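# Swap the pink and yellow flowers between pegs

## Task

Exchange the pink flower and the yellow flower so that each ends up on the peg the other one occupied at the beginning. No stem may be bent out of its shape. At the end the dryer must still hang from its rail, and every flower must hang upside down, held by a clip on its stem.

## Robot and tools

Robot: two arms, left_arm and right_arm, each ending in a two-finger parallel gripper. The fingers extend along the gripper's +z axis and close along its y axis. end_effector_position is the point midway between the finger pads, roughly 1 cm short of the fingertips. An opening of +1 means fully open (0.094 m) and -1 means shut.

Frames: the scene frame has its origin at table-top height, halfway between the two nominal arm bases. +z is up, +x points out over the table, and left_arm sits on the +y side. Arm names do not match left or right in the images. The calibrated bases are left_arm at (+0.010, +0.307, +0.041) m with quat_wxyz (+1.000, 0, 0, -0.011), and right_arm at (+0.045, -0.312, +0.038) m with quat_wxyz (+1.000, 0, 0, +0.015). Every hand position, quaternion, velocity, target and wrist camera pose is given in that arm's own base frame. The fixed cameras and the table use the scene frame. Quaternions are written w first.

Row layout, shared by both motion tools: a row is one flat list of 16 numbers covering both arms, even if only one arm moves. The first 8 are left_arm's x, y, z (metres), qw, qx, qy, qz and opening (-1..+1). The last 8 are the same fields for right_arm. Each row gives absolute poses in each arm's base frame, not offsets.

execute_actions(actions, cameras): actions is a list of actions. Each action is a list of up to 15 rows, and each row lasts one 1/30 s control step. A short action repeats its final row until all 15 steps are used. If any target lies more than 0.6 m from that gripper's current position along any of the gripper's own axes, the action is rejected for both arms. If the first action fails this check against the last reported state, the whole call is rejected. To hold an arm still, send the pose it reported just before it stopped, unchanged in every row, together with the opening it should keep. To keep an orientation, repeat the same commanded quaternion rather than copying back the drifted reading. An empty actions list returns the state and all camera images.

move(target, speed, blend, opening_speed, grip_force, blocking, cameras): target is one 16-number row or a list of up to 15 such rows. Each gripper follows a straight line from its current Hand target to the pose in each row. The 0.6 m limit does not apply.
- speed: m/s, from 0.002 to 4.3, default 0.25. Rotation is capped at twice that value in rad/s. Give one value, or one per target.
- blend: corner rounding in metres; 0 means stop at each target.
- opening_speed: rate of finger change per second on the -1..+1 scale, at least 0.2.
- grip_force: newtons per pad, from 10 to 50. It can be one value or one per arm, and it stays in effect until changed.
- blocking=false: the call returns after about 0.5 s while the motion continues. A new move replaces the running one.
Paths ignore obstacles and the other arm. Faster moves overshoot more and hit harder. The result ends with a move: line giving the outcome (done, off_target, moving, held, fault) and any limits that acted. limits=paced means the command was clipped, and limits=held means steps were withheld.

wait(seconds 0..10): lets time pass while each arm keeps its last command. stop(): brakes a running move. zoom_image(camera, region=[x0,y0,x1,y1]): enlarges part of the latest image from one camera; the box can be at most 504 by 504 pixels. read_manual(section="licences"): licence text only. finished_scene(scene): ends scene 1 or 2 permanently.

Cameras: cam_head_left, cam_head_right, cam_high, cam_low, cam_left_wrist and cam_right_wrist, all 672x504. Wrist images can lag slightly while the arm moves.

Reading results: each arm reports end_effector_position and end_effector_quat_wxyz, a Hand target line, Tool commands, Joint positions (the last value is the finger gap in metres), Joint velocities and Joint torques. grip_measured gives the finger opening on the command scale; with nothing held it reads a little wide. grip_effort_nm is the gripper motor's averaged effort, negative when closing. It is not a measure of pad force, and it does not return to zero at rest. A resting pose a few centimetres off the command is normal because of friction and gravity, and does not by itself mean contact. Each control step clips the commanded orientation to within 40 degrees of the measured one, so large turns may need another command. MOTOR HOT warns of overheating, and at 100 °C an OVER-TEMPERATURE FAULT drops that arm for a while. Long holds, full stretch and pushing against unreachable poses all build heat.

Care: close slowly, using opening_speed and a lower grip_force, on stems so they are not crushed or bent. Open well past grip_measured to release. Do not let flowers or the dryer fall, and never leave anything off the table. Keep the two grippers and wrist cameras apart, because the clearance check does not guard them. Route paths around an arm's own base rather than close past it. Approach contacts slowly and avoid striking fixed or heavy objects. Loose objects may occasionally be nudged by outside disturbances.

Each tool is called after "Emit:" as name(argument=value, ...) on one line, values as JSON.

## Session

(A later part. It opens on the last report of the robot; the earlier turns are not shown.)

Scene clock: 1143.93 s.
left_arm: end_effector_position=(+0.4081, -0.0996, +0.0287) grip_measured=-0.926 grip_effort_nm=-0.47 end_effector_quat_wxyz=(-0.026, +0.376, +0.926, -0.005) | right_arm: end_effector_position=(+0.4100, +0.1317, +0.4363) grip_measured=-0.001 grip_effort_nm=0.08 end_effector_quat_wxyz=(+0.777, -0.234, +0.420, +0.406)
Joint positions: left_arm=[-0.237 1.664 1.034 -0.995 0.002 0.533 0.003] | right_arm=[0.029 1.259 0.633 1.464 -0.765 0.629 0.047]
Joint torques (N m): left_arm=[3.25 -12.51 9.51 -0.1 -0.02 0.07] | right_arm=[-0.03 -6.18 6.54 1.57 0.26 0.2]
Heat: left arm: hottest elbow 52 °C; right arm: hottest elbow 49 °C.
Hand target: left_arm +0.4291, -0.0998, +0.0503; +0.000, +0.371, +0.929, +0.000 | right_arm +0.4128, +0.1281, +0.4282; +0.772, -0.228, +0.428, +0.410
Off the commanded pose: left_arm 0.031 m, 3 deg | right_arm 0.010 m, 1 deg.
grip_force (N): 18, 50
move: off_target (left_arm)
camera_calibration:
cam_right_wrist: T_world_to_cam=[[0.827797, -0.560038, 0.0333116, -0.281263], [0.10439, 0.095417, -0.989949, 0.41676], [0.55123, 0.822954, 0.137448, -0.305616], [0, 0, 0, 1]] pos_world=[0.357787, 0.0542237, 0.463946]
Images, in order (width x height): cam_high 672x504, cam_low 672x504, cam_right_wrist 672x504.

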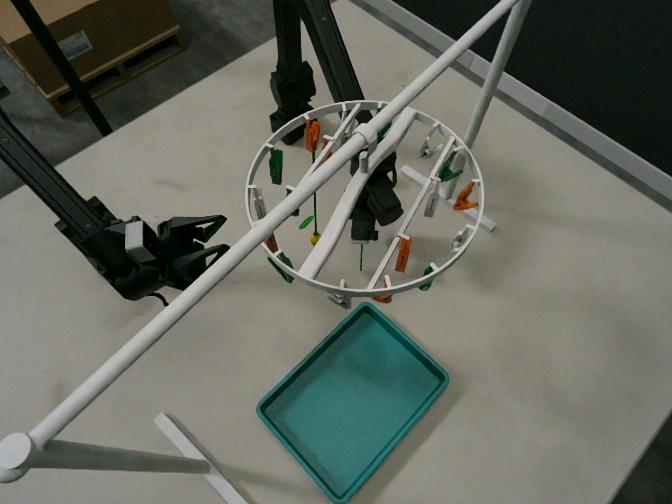

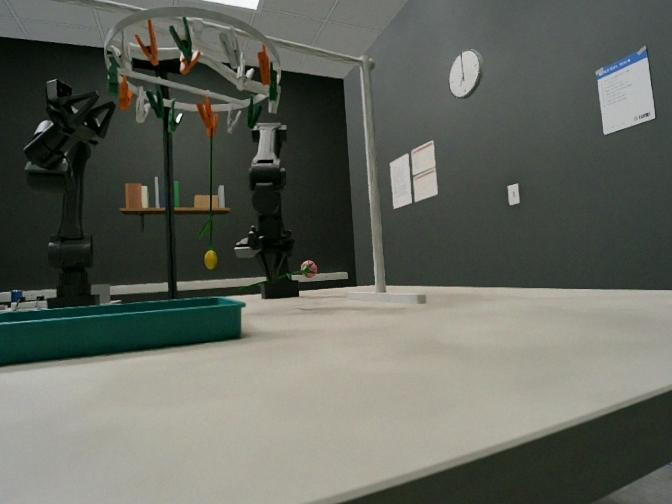

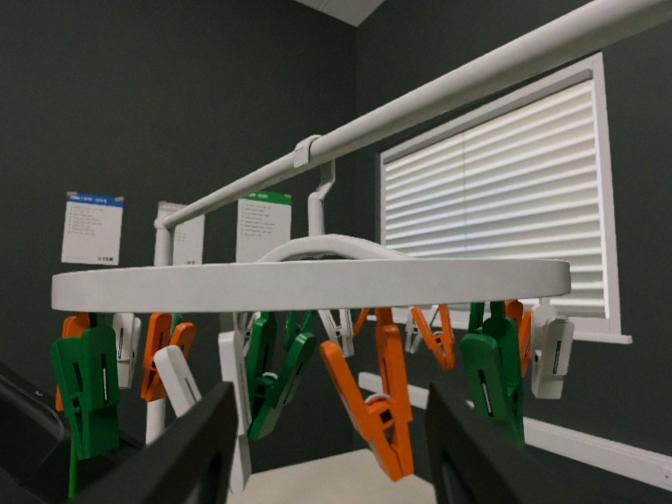

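Emit:
execute_actions(actions=[], cameras=["cam_head_left", "cam_head_right"])

Emit:
zoom_image(camera="cam_head_left", region=[310, 10, 380, 80])

Emit:
zoom_image(camera="cam_head_right", region=[295, 10, 365, 80])

Scene clock: 1150.43 s.
left_arm: end_effector_position=(+0.4081, -0.0996, +0.0287) grip_measured=-0.926 grip_effort_nm=-0.47 end_effector_quat_wxyz=(-0.026, +0.376, +0.926, -0.005) | right_arm: end_effector_position=(+0.4100, +0.1317, +0.4363) grip_measured=-0.001 grip_effort_nm=0.08 end_effector_quat_wxyz=(+0.777, -0.234, +0.420, +0.406)
Joint positions: left_arm=[-0.237 1.664 1.034 -0.995 0.002 0.533 0.003] | right_arm=[0.029 1.259 0.633 1.464 -0.765 0.629 0.047]
Joint velocities: within noise
Joint torques (N m): left_arm=[3.37 -12.57 9.5 -0.1 -0.02 0.07] | right_arm=[-0.21 -5.95 6.5 1.55 0.27 0.19]
Heat: left arm: hottest elbow 52 °C; right arm: hottest elbow 49 °C.
Hand target: left_arm +0.4291, -0.0998, +0.0503; +0.000, +0.371, +0.929, +0.000 | right_arm +0.4128, +0.1281, +0.4282; +0.772, -0.228, +0.428, +0.410
Tool commands: left_gripper/opening=-0.97 right_gripper/opening=+0.0
Off the commanded pose: left_arm 0.031 m, 3 deg | right_arm 0.010 m, 1 deg.
grip_force (N): 18, 50
Images, in order (width x height): cam_head_left 672x504, cam_head_right 672x504.

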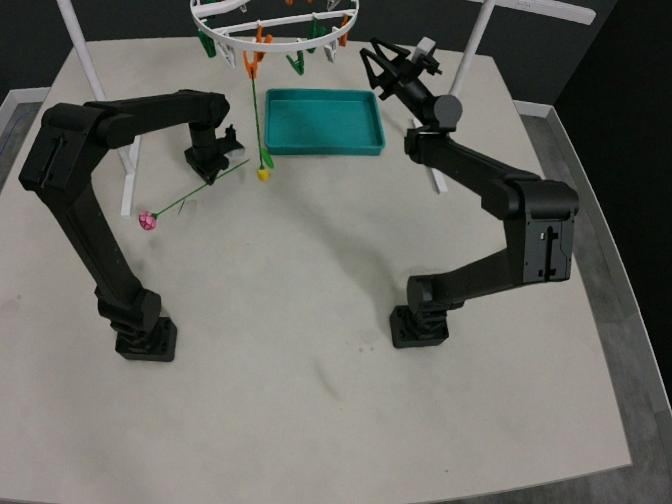

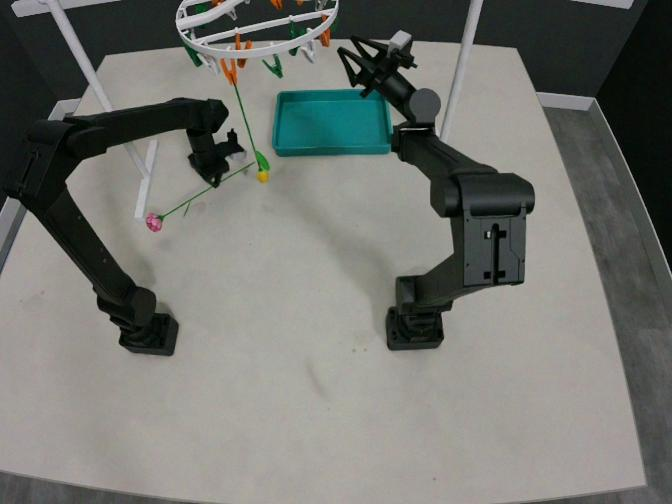

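Scaled by 7.200 from the camera's 672x504 image, which has a finer 960x720 frame.

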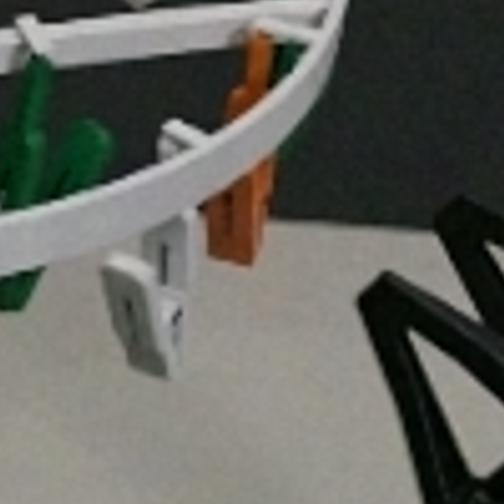

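Scaled by 7.200 from the camera's 672x504 image, which has a finer 960x720 frame.

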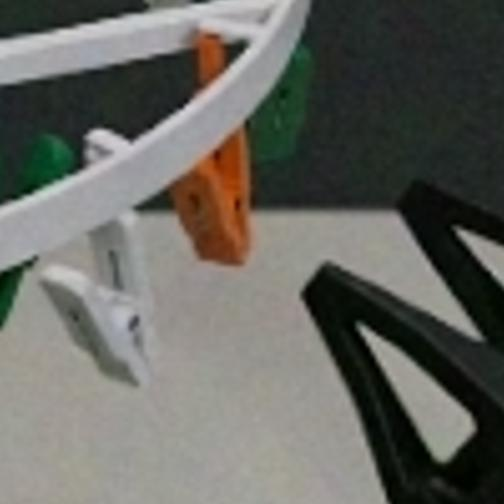

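Emit:
move(target=[[0.43, -0.1, 0.05, 0.0, 0.3714, 0.9285, 0.0, -0.97, 0.440, 0.151, 0.453, 0.7722, -0.2276, 0.428, 0.4106, 0.0], [0.43, -0.1, 0.05, 0.0, 0.3714, 0.9285, 0.0, -0.97, 0.461, 0.183, 0.4705, 0.7722, -0.2276, 0.428, 0.4106, 0.0]], speed=0.06, cameras=["cam_right_wrist", "cam_head_left", "cam_head_right"])

Emit:
zoom_image(camera="cam_head_left", region=[310, 10, 380, 80])

Emit:
zoom_image(camera="cam_head_right", region=[295, 10, 365, 80])

Scene clock: 1166.33 s.
left_arm: end_effector_position=(+0.4081, -0.0996, +0.0287) grip_measured=-0.926 grip_effort_nm=-0.47 end_effector_quat_wxyz=(-0.026, +0.376, +0.926, -0.005) | right_arm: end_effector_position=(+0.4523, +0.1773, +0.4524) grip_measured=-0.001 grip_effort_nm=0.08 end_effector_quat_wxyz=(+0.763, -0.218, +0.443, +0.416)
Joint positions: left_arm=[-0.237 1.664 1.034 -0.995 0.002 0.533 0.003] | right_arm=[0.151 1.305 0.758 1.259 -0.668 0.532 0.047]
Joint torques (N m): left_arm=[3.25 -12.57 9.5 -0.09 -0.02 0.07] | right_arm=[1.2 -7.82 11.55 0.99 0.34 -0.12]
Heat: left arm: hottest elbow 53 °C; right arm: hottest elbow 48 °C.
Hand target: left_arm +0.4291, -0.0998, +0.0503; +0.000, +0.371, +0.929, +0.000 | right_arm +0.4598, +0.1826, +0.4700; +0.772, -0.227, +0.428, +0.411
Off the commanded pose: left_arm 0.031 m, 3 deg | right_arm 0.021 m, 2 deg.
grip_force (N): 18, 50
move: off_target (left_arm, right_arm)
camera_calibration:
cam_right_wrist: T_world_to_cam=[[0.829486, -0.55796, -0.025157, -0.265985], [0.0405149, 0.105032, -0.993643, 0.452969], [0.557056, 0.823194, 0.109728, -0.358735], [0, 0, 0, 1]] pos_world=[0.402114, 0.0993232, 0.482761]
Images, in order (width x height): cam_head_left 672x504, cam_head_right 672x504, cam_right_wrist 672x504.

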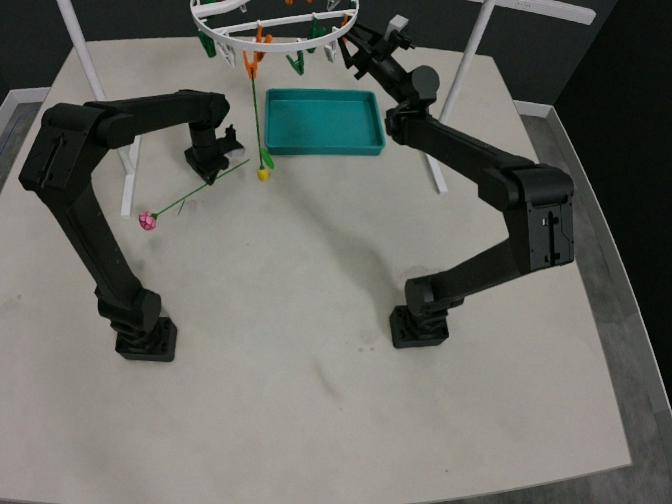

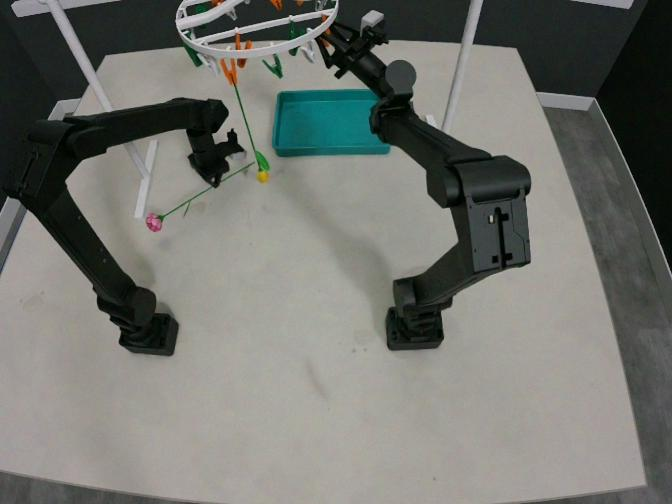

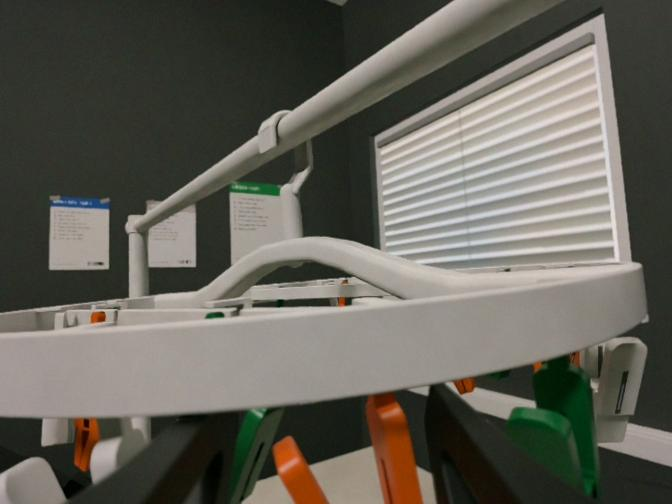

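Scaled by 7.200 from the camera's 672x504 image, which has a finer 960x720 frame.

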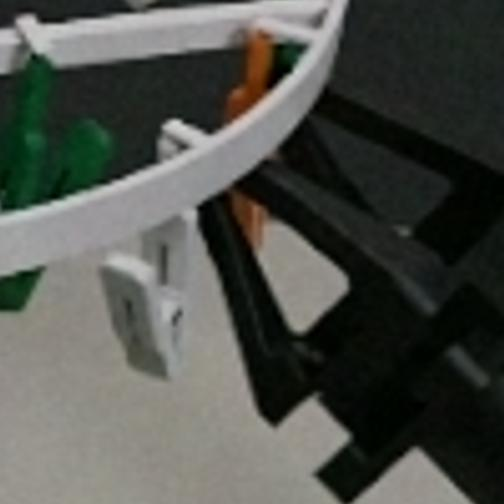

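Scaled by 7.200 from the camera's 672x504 image, which has a finer 960x720 frame.

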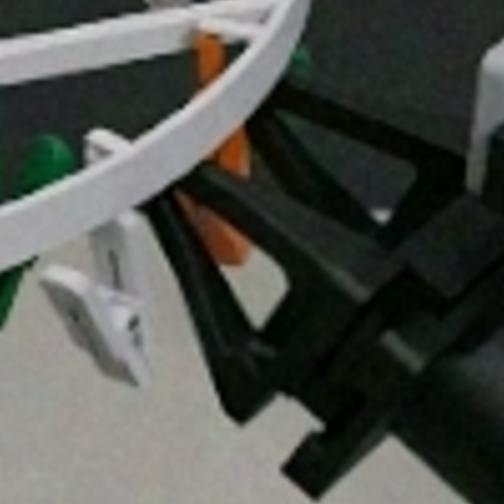

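Emit:
move(target=[[0.43, -0.1, 0.05, 0.0, 0.3714, 0.9285, 0.0, -0.97, 0.461, 0.183, 0.4705, 0.7722, -0.2276, 0.428, 0.4106, -0.76]], speed=0.06, opening_speed=0.3, cameras=["cam_right_wrist", "cam_head_left", "cam_low"])

Emit:
zoom_image(camera="cam_low", region=[95, 55, 165, 145])

Scene clock: 1171.17 s.
left_arm: end_effector_position=(+0.4081, -0.0996, +0.0287) grip_measured=-0.926 grip_effort_nm=-0.47 end_effector_quat_wxyz=(-0.026, +0.376, +0.926, -0.005) | right_arm: end_effector_position=(+0.4531, +0.1772, +0.4518) grip_measured=-0.718 grip_effort_nm=-0.98 end_effector_quat_wxyz=(+0.763, -0.218, +0.444, +0.416)
Joint positions: left_arm=[-0.237 1.664 1.034 -0.995 0.002 0.533 0.003] | right_arm=[0.151 1.306 0.758 1.258 -0.667 0.531 0.013]
Joint torques (N m): left_arm=[3.25 -12.63 9.51 -0.1 -0.03 0.07] | right_arm=[1.38 -8.29 11.63 1.03 0.31 -0.12]
Heat: left arm: hottest elbow 53 °C; right arm: hottest elbow 49 °C.
Hand target: left_arm +0.4291, -0.0998, +0.0503; +0.000, +0.371, +0.929, +0.000 | right_arm +0.4598, +0.1826, +0.4702; +0.772, -0.227, +0.428, +0.411
Off the commanded pose: left_arm 0.031 m, 3 deg | right_arm 0.021 m, 2 deg.
grip_force (N): 18, 50
move: off_target (left_arm, right_arm)
camera_calibration:
cam_right_wrist: T_world_to_cam=[[0.828584, -0.559243, -0.0263805, -0.265501], [0.0391233, 0.104841, -0.993719, 0.452959], [0.558496, 0.822348, 0.108749, -0.359081], [0, 0, 0, 1]] pos_world=[0.402814, 0.0993212, 0.482159]
Images, in order (width x height): cam_head_left 672x504, cam_low 672x504, cam_right_wrist 672x504.

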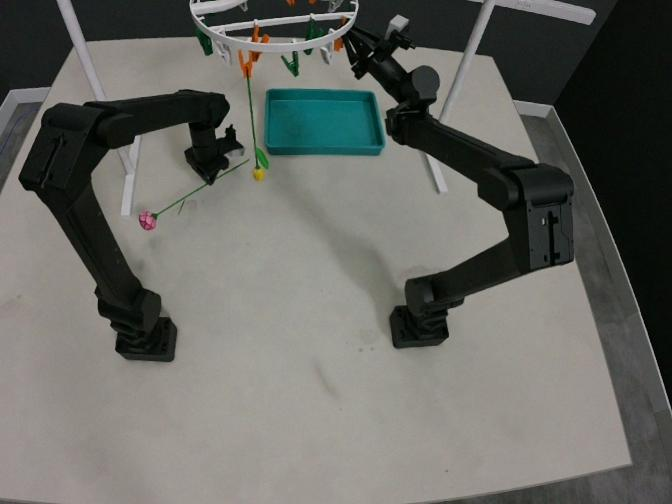

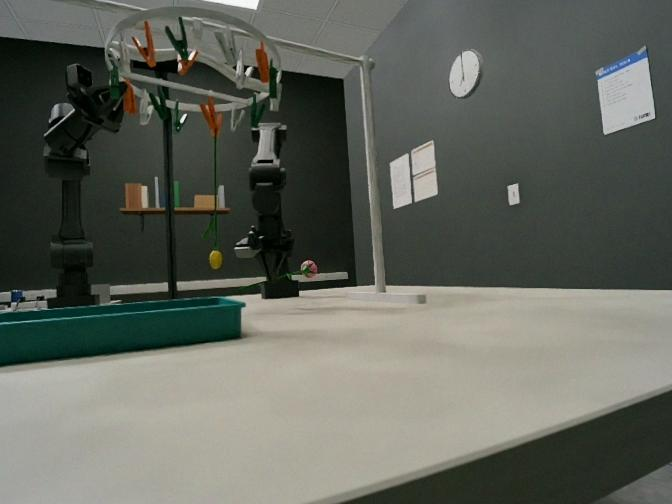

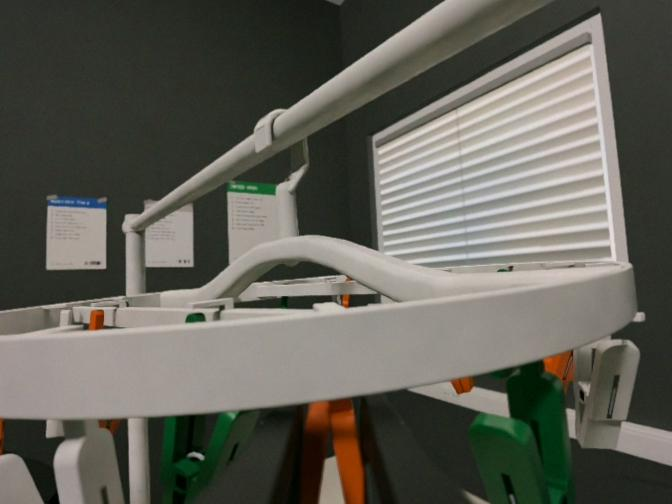

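Scaled by 5.600 from the camera's 672x504 image, which has a finer 960x720 frame.

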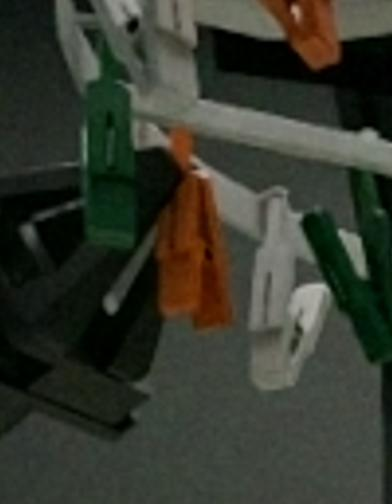

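Emit:
move(target=[[0.3719, -0.0789, 0.115, 0.354, 0.3514, 0.8545, -0.1455, -0.97, 0.461, 0.183, 0.4705, 0.7722, -0.2276, 0.428, 0.4106, -0.76], [0.3132, -0.1402, 0.232, 0.6597, 0.2666, 0.6483, -0.2713, -0.97, 0.461, 0.183, 0.4705, 0.7722, -0.2276, 0.428, 0.4106, -0.76], [0.307, -0.3104, 0.235, 0.6666, 0.2494, 0.655, -0.2539, -0.97, 0.461, 0.183, 0.4705, 0.7722, -0.2276, 0.428, 0.4106, -0.76], [0.48, -0.375, 0.228, 0.6759, 0.2376, 0.6528, -0.246, -0.97, 0.461, 0.183, 0.4705, 0.7722, -0.2276, 0.428, 0.4106, -0.76]], speed=[0.25, 0.25, 0.25, 0.15], blend=[0.03, 0.03, 0.04, 0], cameras=["all"])

Emit:
zoom_image(camera="cam_low", region=[95, 55, 175, 155])

Emit:
zoom_image(camera="cam_head_left", region=[280, 10, 380, 110])

Emit:
zoom_image(camera="cam_head_right", region=[265, 10, 365, 110])

Emit:
zoom_image(camera="cam_high", region=[240, 180, 320, 280])

Scene clock: 1197.27 s.
left_arm: end_effector_position=(+0.4645, -0.3684, +0.2121) grip_measured=-0.926 grip_effort_nm=-0.47 end_effector_quat_wxyz=(+0.663, +0.246, +0.665, -0.241) | right_arm: end_effector_position=(+0.4531, +0.1772, +0.4518) grip_measured=-0.720 grip_effort_nm=-1.03 end_effector_quat_wxyz=(+0.763, -0.218, +0.444, +0.416)
Joint positions: left_arm=[-0.656 1.599 0.723 0.871 0.047 0.005 0.003] | right_arm=[0.151 1.306 0.758 1.258 -0.667 0.531 0.013]
Joint torques (N m): left_arm=[3.19 -8.94 9.55 2.55 0.13 -0.03] | right_arm=[1.32 -7.82 11.63 0.95 0.29 -0.12]
Heat: left arm: hottest elbow 53 °C; right arm: hottest elbow 53 °C.
Hand target: left_arm +0.4790, -0.3741, +0.2282; +0.676, +0.238, +0.653, -0.246 | right_arm +0.4598, +0.1826, +0.4702; +0.772, -0.227, +0.428, +0.411
Off the commanded pose: left_arm 0.023 m, 2 deg | right_arm 0.021 m, 2 deg.
grip_force (N): 18, 50
move: off_target (left_arm, right_arm)
camera_calibration:
cam_left_wrist: T_world_to_cam=[[-0.642648, -0.765942, -0.0183589, 0.0200714], [-0.315365, 0.286287, -0.904757, 0.481737], [0.698247, -0.57565, -0.425532, -0.35374], [0, 0, 0, 1]] pos_world=[0.411819, -0.326172, 0.285695]
cam_right_wrist: T_world_to_cam=[[0.828584, -0.559243, -0.0263805, -0.265501], [0.0391233, 0.104841, -0.993719, 0.452959], [0.558496, 0.822348, 0.108749, -0.359081], [0, 0, 0, 1]] pos_world=[0.402814, 0.0993212, 0.482159]

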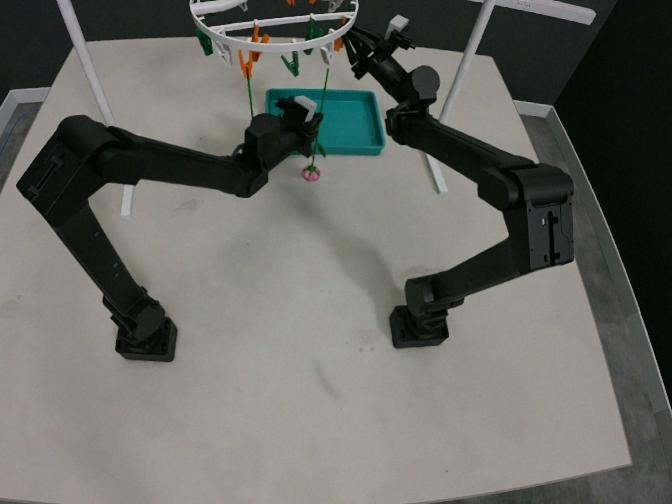

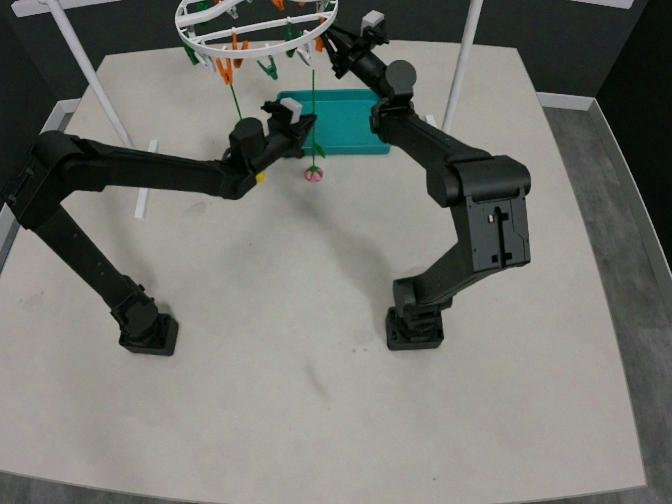

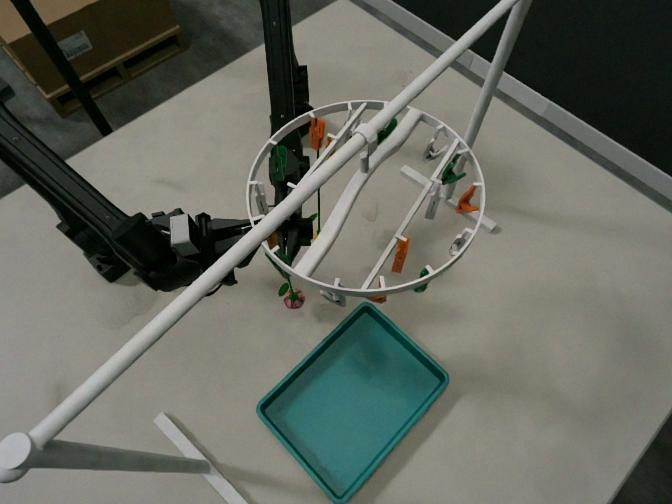

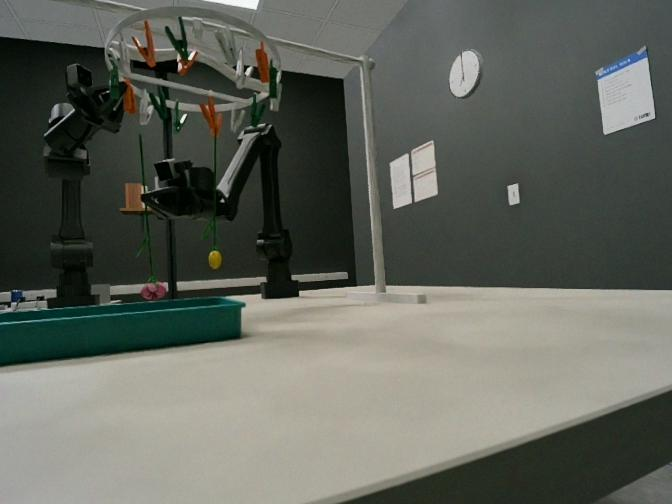

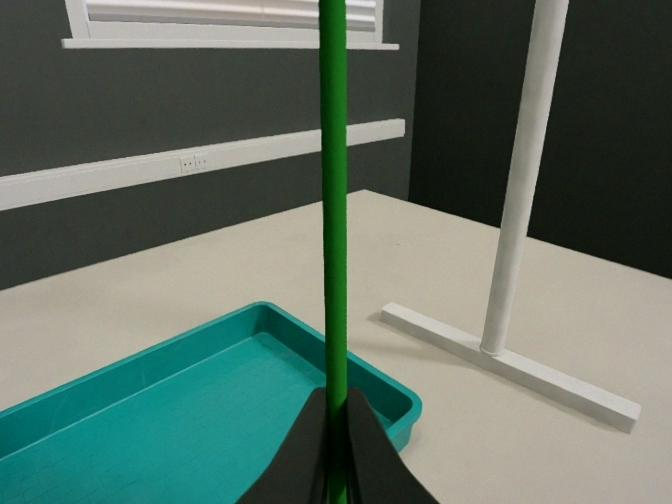

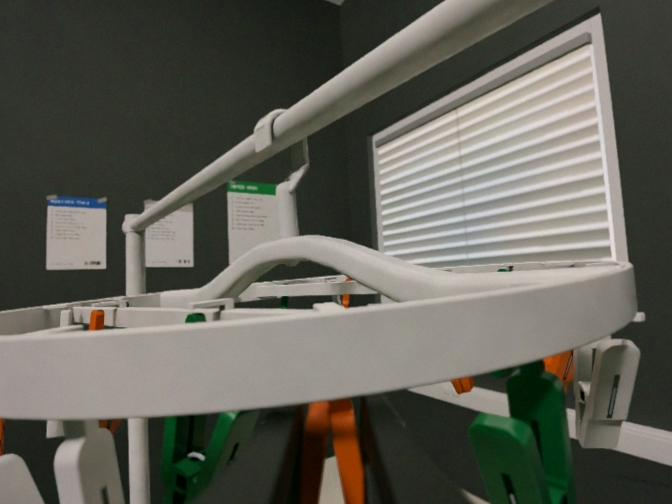

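Scaled by 5.040 from the camera's 672x504 image, which has a finer 960x720 frame.

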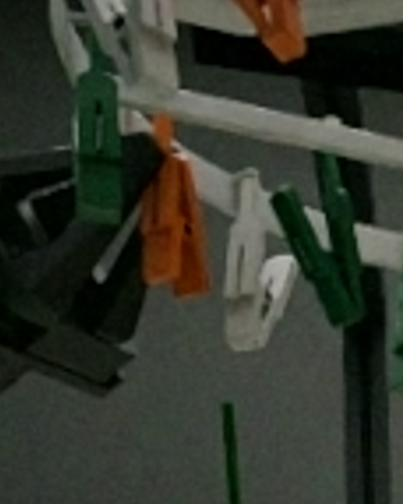

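Scaled by 5.040 from the camera's 672x504 image, which has a finer 960x720 frame.

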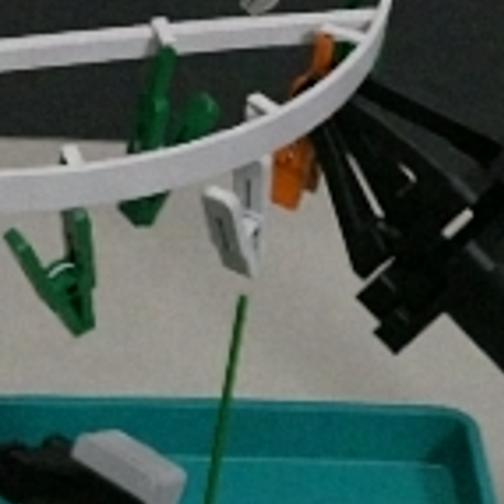

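Scaled by 5.040 from the camera's 672x504 image, which has a finer 960x720 frame.

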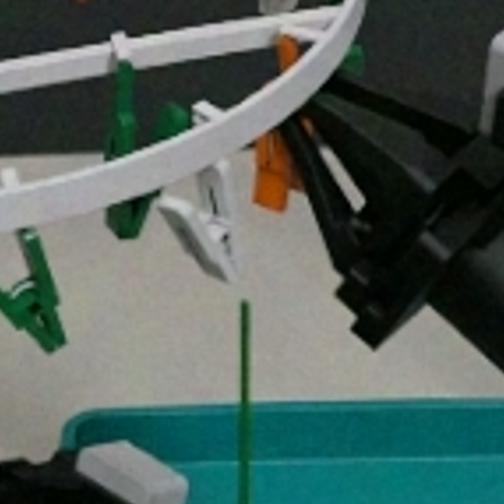

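Scaled by 5.040 from the camera's 672x504 image, which has a finer 960x720 frame.

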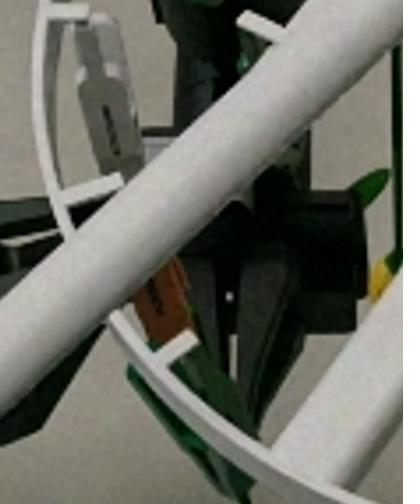

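Emit:
move(target=[[0.4775, -0.391, 0.245, 0.6759, 0.2376, 0.6528, -0.246, -0.97, 0.461, 0.183, 0.4705, 0.7722, -0.2276, 0.428, 0.4106, -0.76]], speed=0.06, cameras=["cam_low", "cam_head_left", "cam_head_right", "cam_high"])

Emit:
zoom_image(camera="cam_low", region=[105, 80, 155, 140])

Emit:
zoom_image(camera="cam_head_left", region=[310, 30, 370, 90])

Emit:
zoom_image(camera="cam_head_right", region=[295, 30, 355, 90])

Emit:
zoom_image(camera="cam_high", region=[240, 210, 310, 300])

Scene clock: 1214.33 s.
left_arm: end_effector_position=(+0.4695, -0.3786, +0.2193) grip_measured=-0.926 grip_effort_nm=-0.47 end_effector_quat_wxyz=(+0.662, +0.243, +0.668, -0.237) | right_arm: end_effector_position=(+0.4531, +0.1772, +0.4518) grip_measured=-0.720 grip_effort_nm=-1.03 end_effector_quat_wxyz=(+0.763, -0.218, +0.444, +0.416)
Joint positions: left_arm=[-0.672 1.6 0.757 0.832 0.021 0.005 0.003] | right_arm=[0.151 1.306 0.758 1.258 -0.667 0.531 0.013]
Joint torques (N m): left_arm=[1.96 -11.11 9.88 1.73 -0.07 -0.02] | right_arm=[1.38 -8.12 11.54 0.98 0.29 -0.13]
Heat: left arm: hottest elbow 54 °C; right arm: hottest elbow 54 °C.
Hand target: left_arm +0.4763, -0.3900, +0.2451; +0.676, +0.238, +0.653, -0.246 | right_arm +0.4598, +0.1826, +0.4702; +0.772, -0.227, +0.428, +0.411
Off the commanded pose: left_arm 0.030 m, 3 deg | right_arm 0.021 m, 2 deg.
grip_force (N): 18, 50
move: off_target (left_arm, right_arm)
Images, in order (width x height): cam_head_left 672x504, cam_head_right 672x504, cam_high 672x504, cam_low 672x504.

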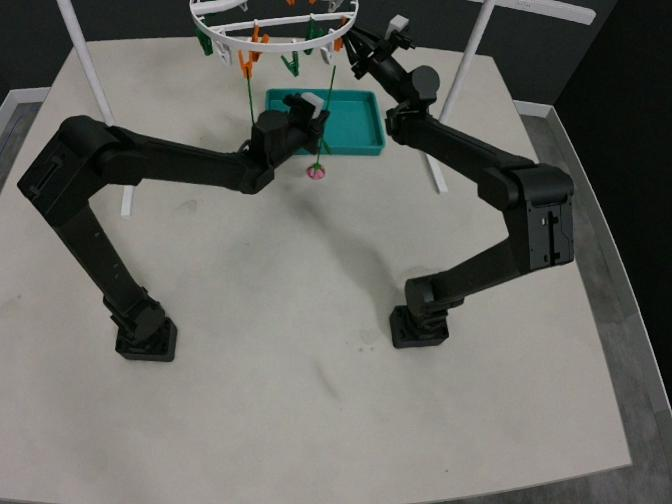

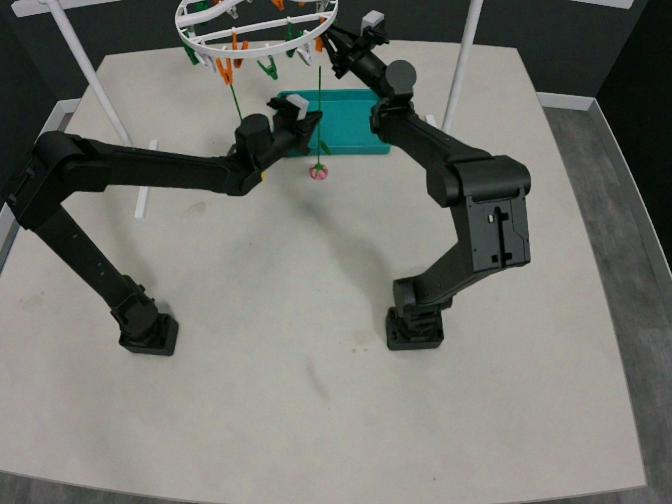

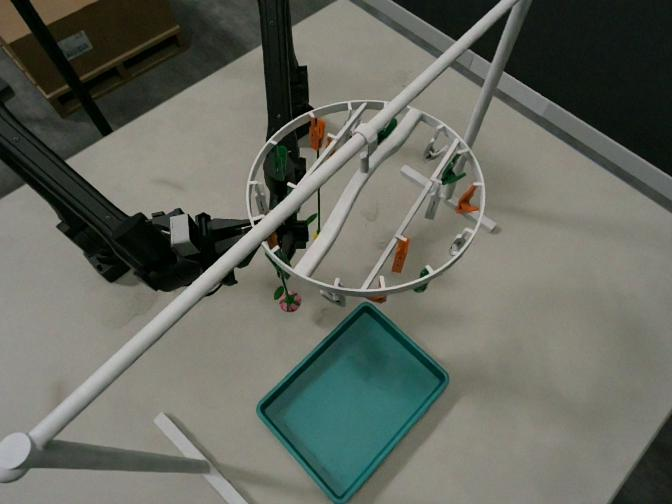

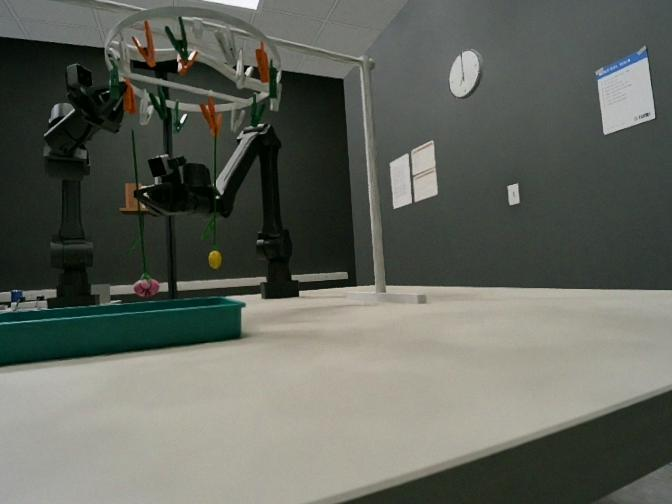

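Scaled by 8.400 from the camera's 672x504 image, which has a finer 960x720 frame.

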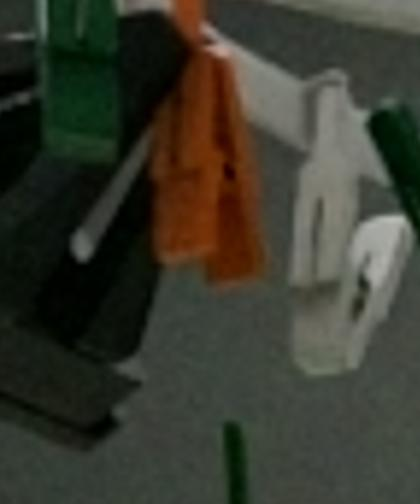

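Scaled by 8.400 from the camera's 672x504 image, which has a finer 960x720 frame.

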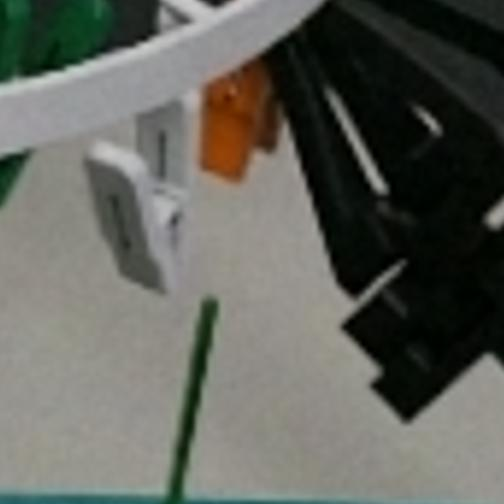

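Scaled by 8.400 from the camera's 672x504 image, which has a finer 960x720 frame.

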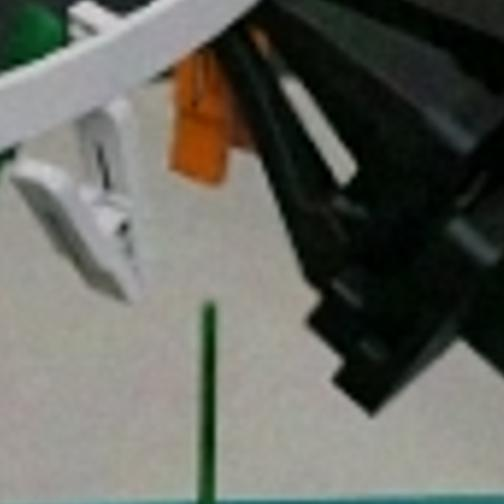

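Scaled by 5.600 from the camera's 672x504 image, which has a finer 960x720 frame.

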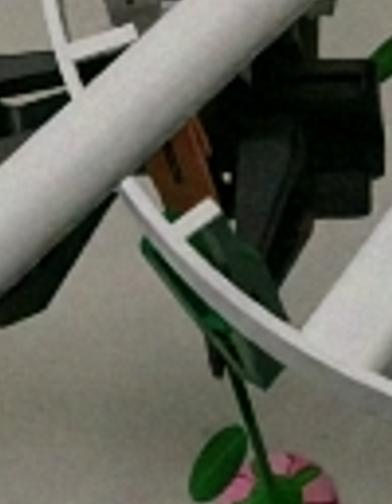

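Emit:
move(target=[[0.478, -0.392, 0.271, 0.6759, 0.2376, 0.6528, -0.246, -0.97, 0.461, 0.183, 0.4705, 0.7722, -0.2276, 0.428, 0.4106, -0.76]], speed=0.05, cameras=["cam_low", "cam_head_left", "cam_head_right", "cam_high"])

Emit:
zoom_image(camera="cam_low", region=[105, 80, 155, 140])

Emit:
zoom_image(camera="cam_head_left", region=[310, 30, 370, 90])

Emit:
zoom_image(camera="cam_head_right", region=[295, 30, 355, 90])

Emit:
zoom_image(camera="cam_high", region=[250, 220, 300, 290])

Scene clock: 1229.63 s.
left_arm: end_effector_position=(+0.4717, -0.3802, +0.2392) grip_measured=-0.926 grip_effort_nm=-0.47 end_effector_quat_wxyz=(+0.660, +0.243, +0.671, -0.236) | right_arm: end_effector_position=(+0.4531, +0.1772, +0.4518) grip_measured=-0.720 grip_effort_nm=-1.03 end_effector_quat_wxyz=(+0.763, -0.218, +0.444, +0.416)
Joint positions: left_arm=[-0.672 1.555 0.784 0.753 0.02 0.005 0.003] | right_arm=[0.151 1.306 0.758 1.258 -0.667 0.531 0.013]
Joint torques (N m): left_arm=[1.85 -11.58 10.32 1.74 -0.06 -0.02] | right_arm=[1.32 -8 11.59 0.99 0.29 -0.12]
Heat: left arm: hottest elbow 56 °C; right arm: hottest elbow 55 °C.
Hand target: left_arm +0.4766, -0.3908, +0.2711; +0.676, +0.238, +0.653, -0.246 | right_arm +0.4598, +0.1826, +0.4702; +0.772, -0.227, +0.428, +0.411
Off the commanded pose: left_arm 0.034 m, 3 deg | right_arm 0.021 m, 2 deg.
grip_force (N): 18, 50
move: off_target (left_arm, right_arm)
Images, in order (width x height): cam_head_left 672x504, cam_head_right 672x504, cam_high 672x504, cam_low 672x504.

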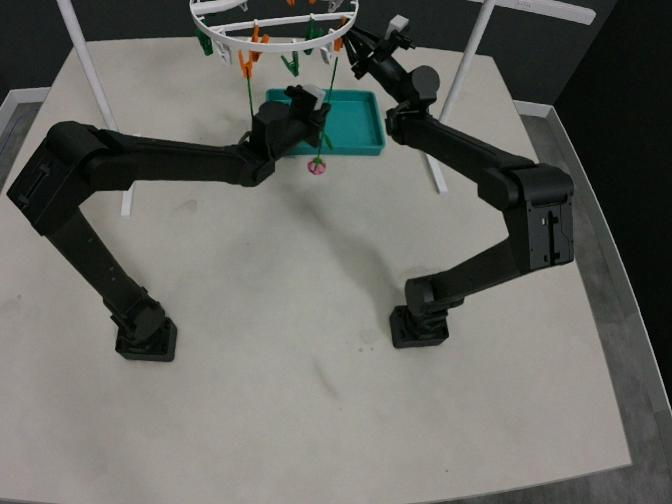

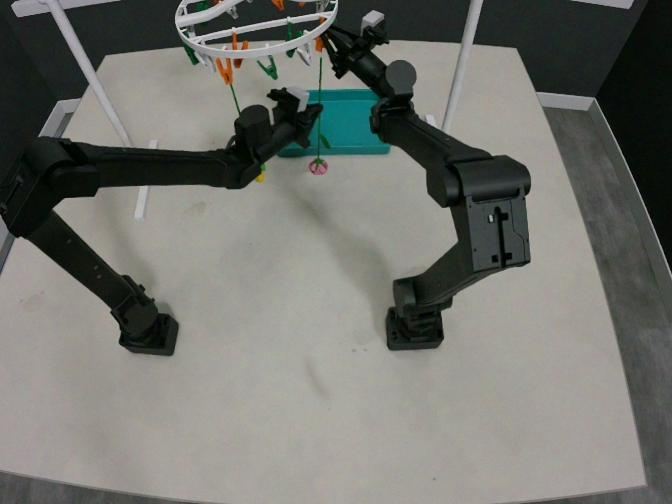

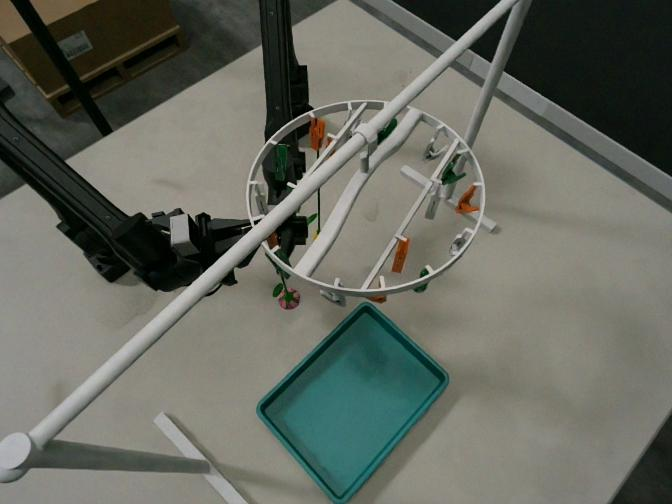

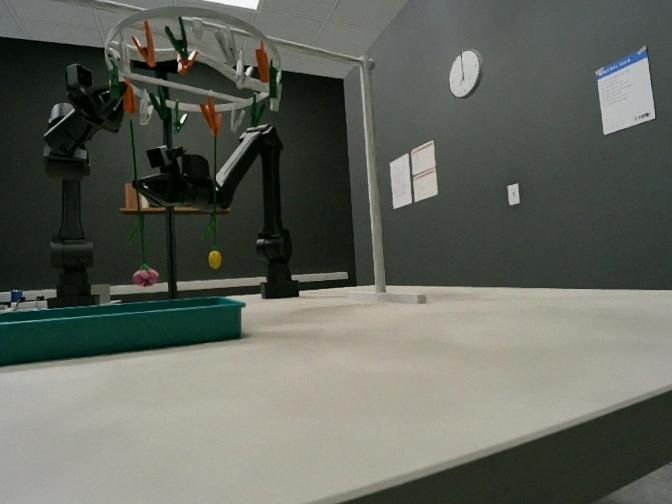

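Scaled by 8.400 from the camera's 672x504 image, which has a finer 960x720 frame.

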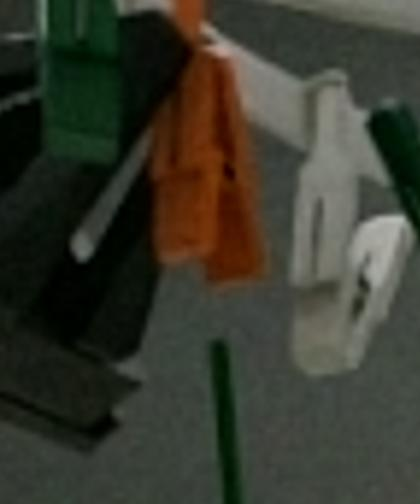

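Scaled by 8.400 from the camera's 672x504 image, which has a finer 960x720 frame.

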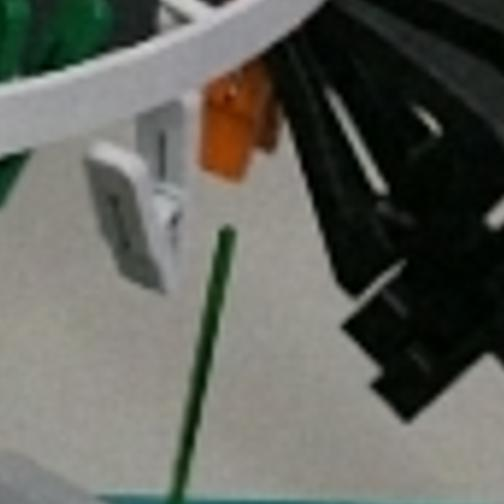

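Scaled by 8.400 from the camera's 672x504 image, which has a finer 960x720 frame.

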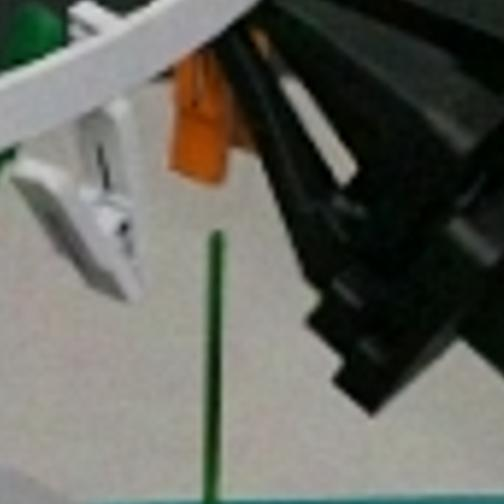

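Scaled by 7.200 from the camera's 672x504 image, which has a finer 960x720 frame.

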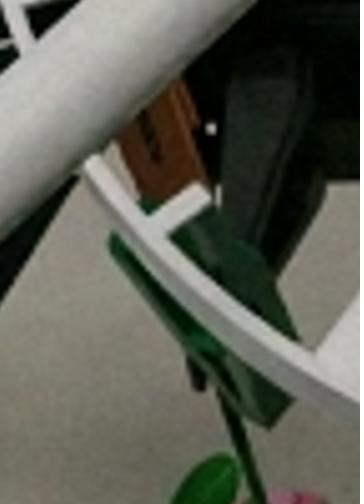

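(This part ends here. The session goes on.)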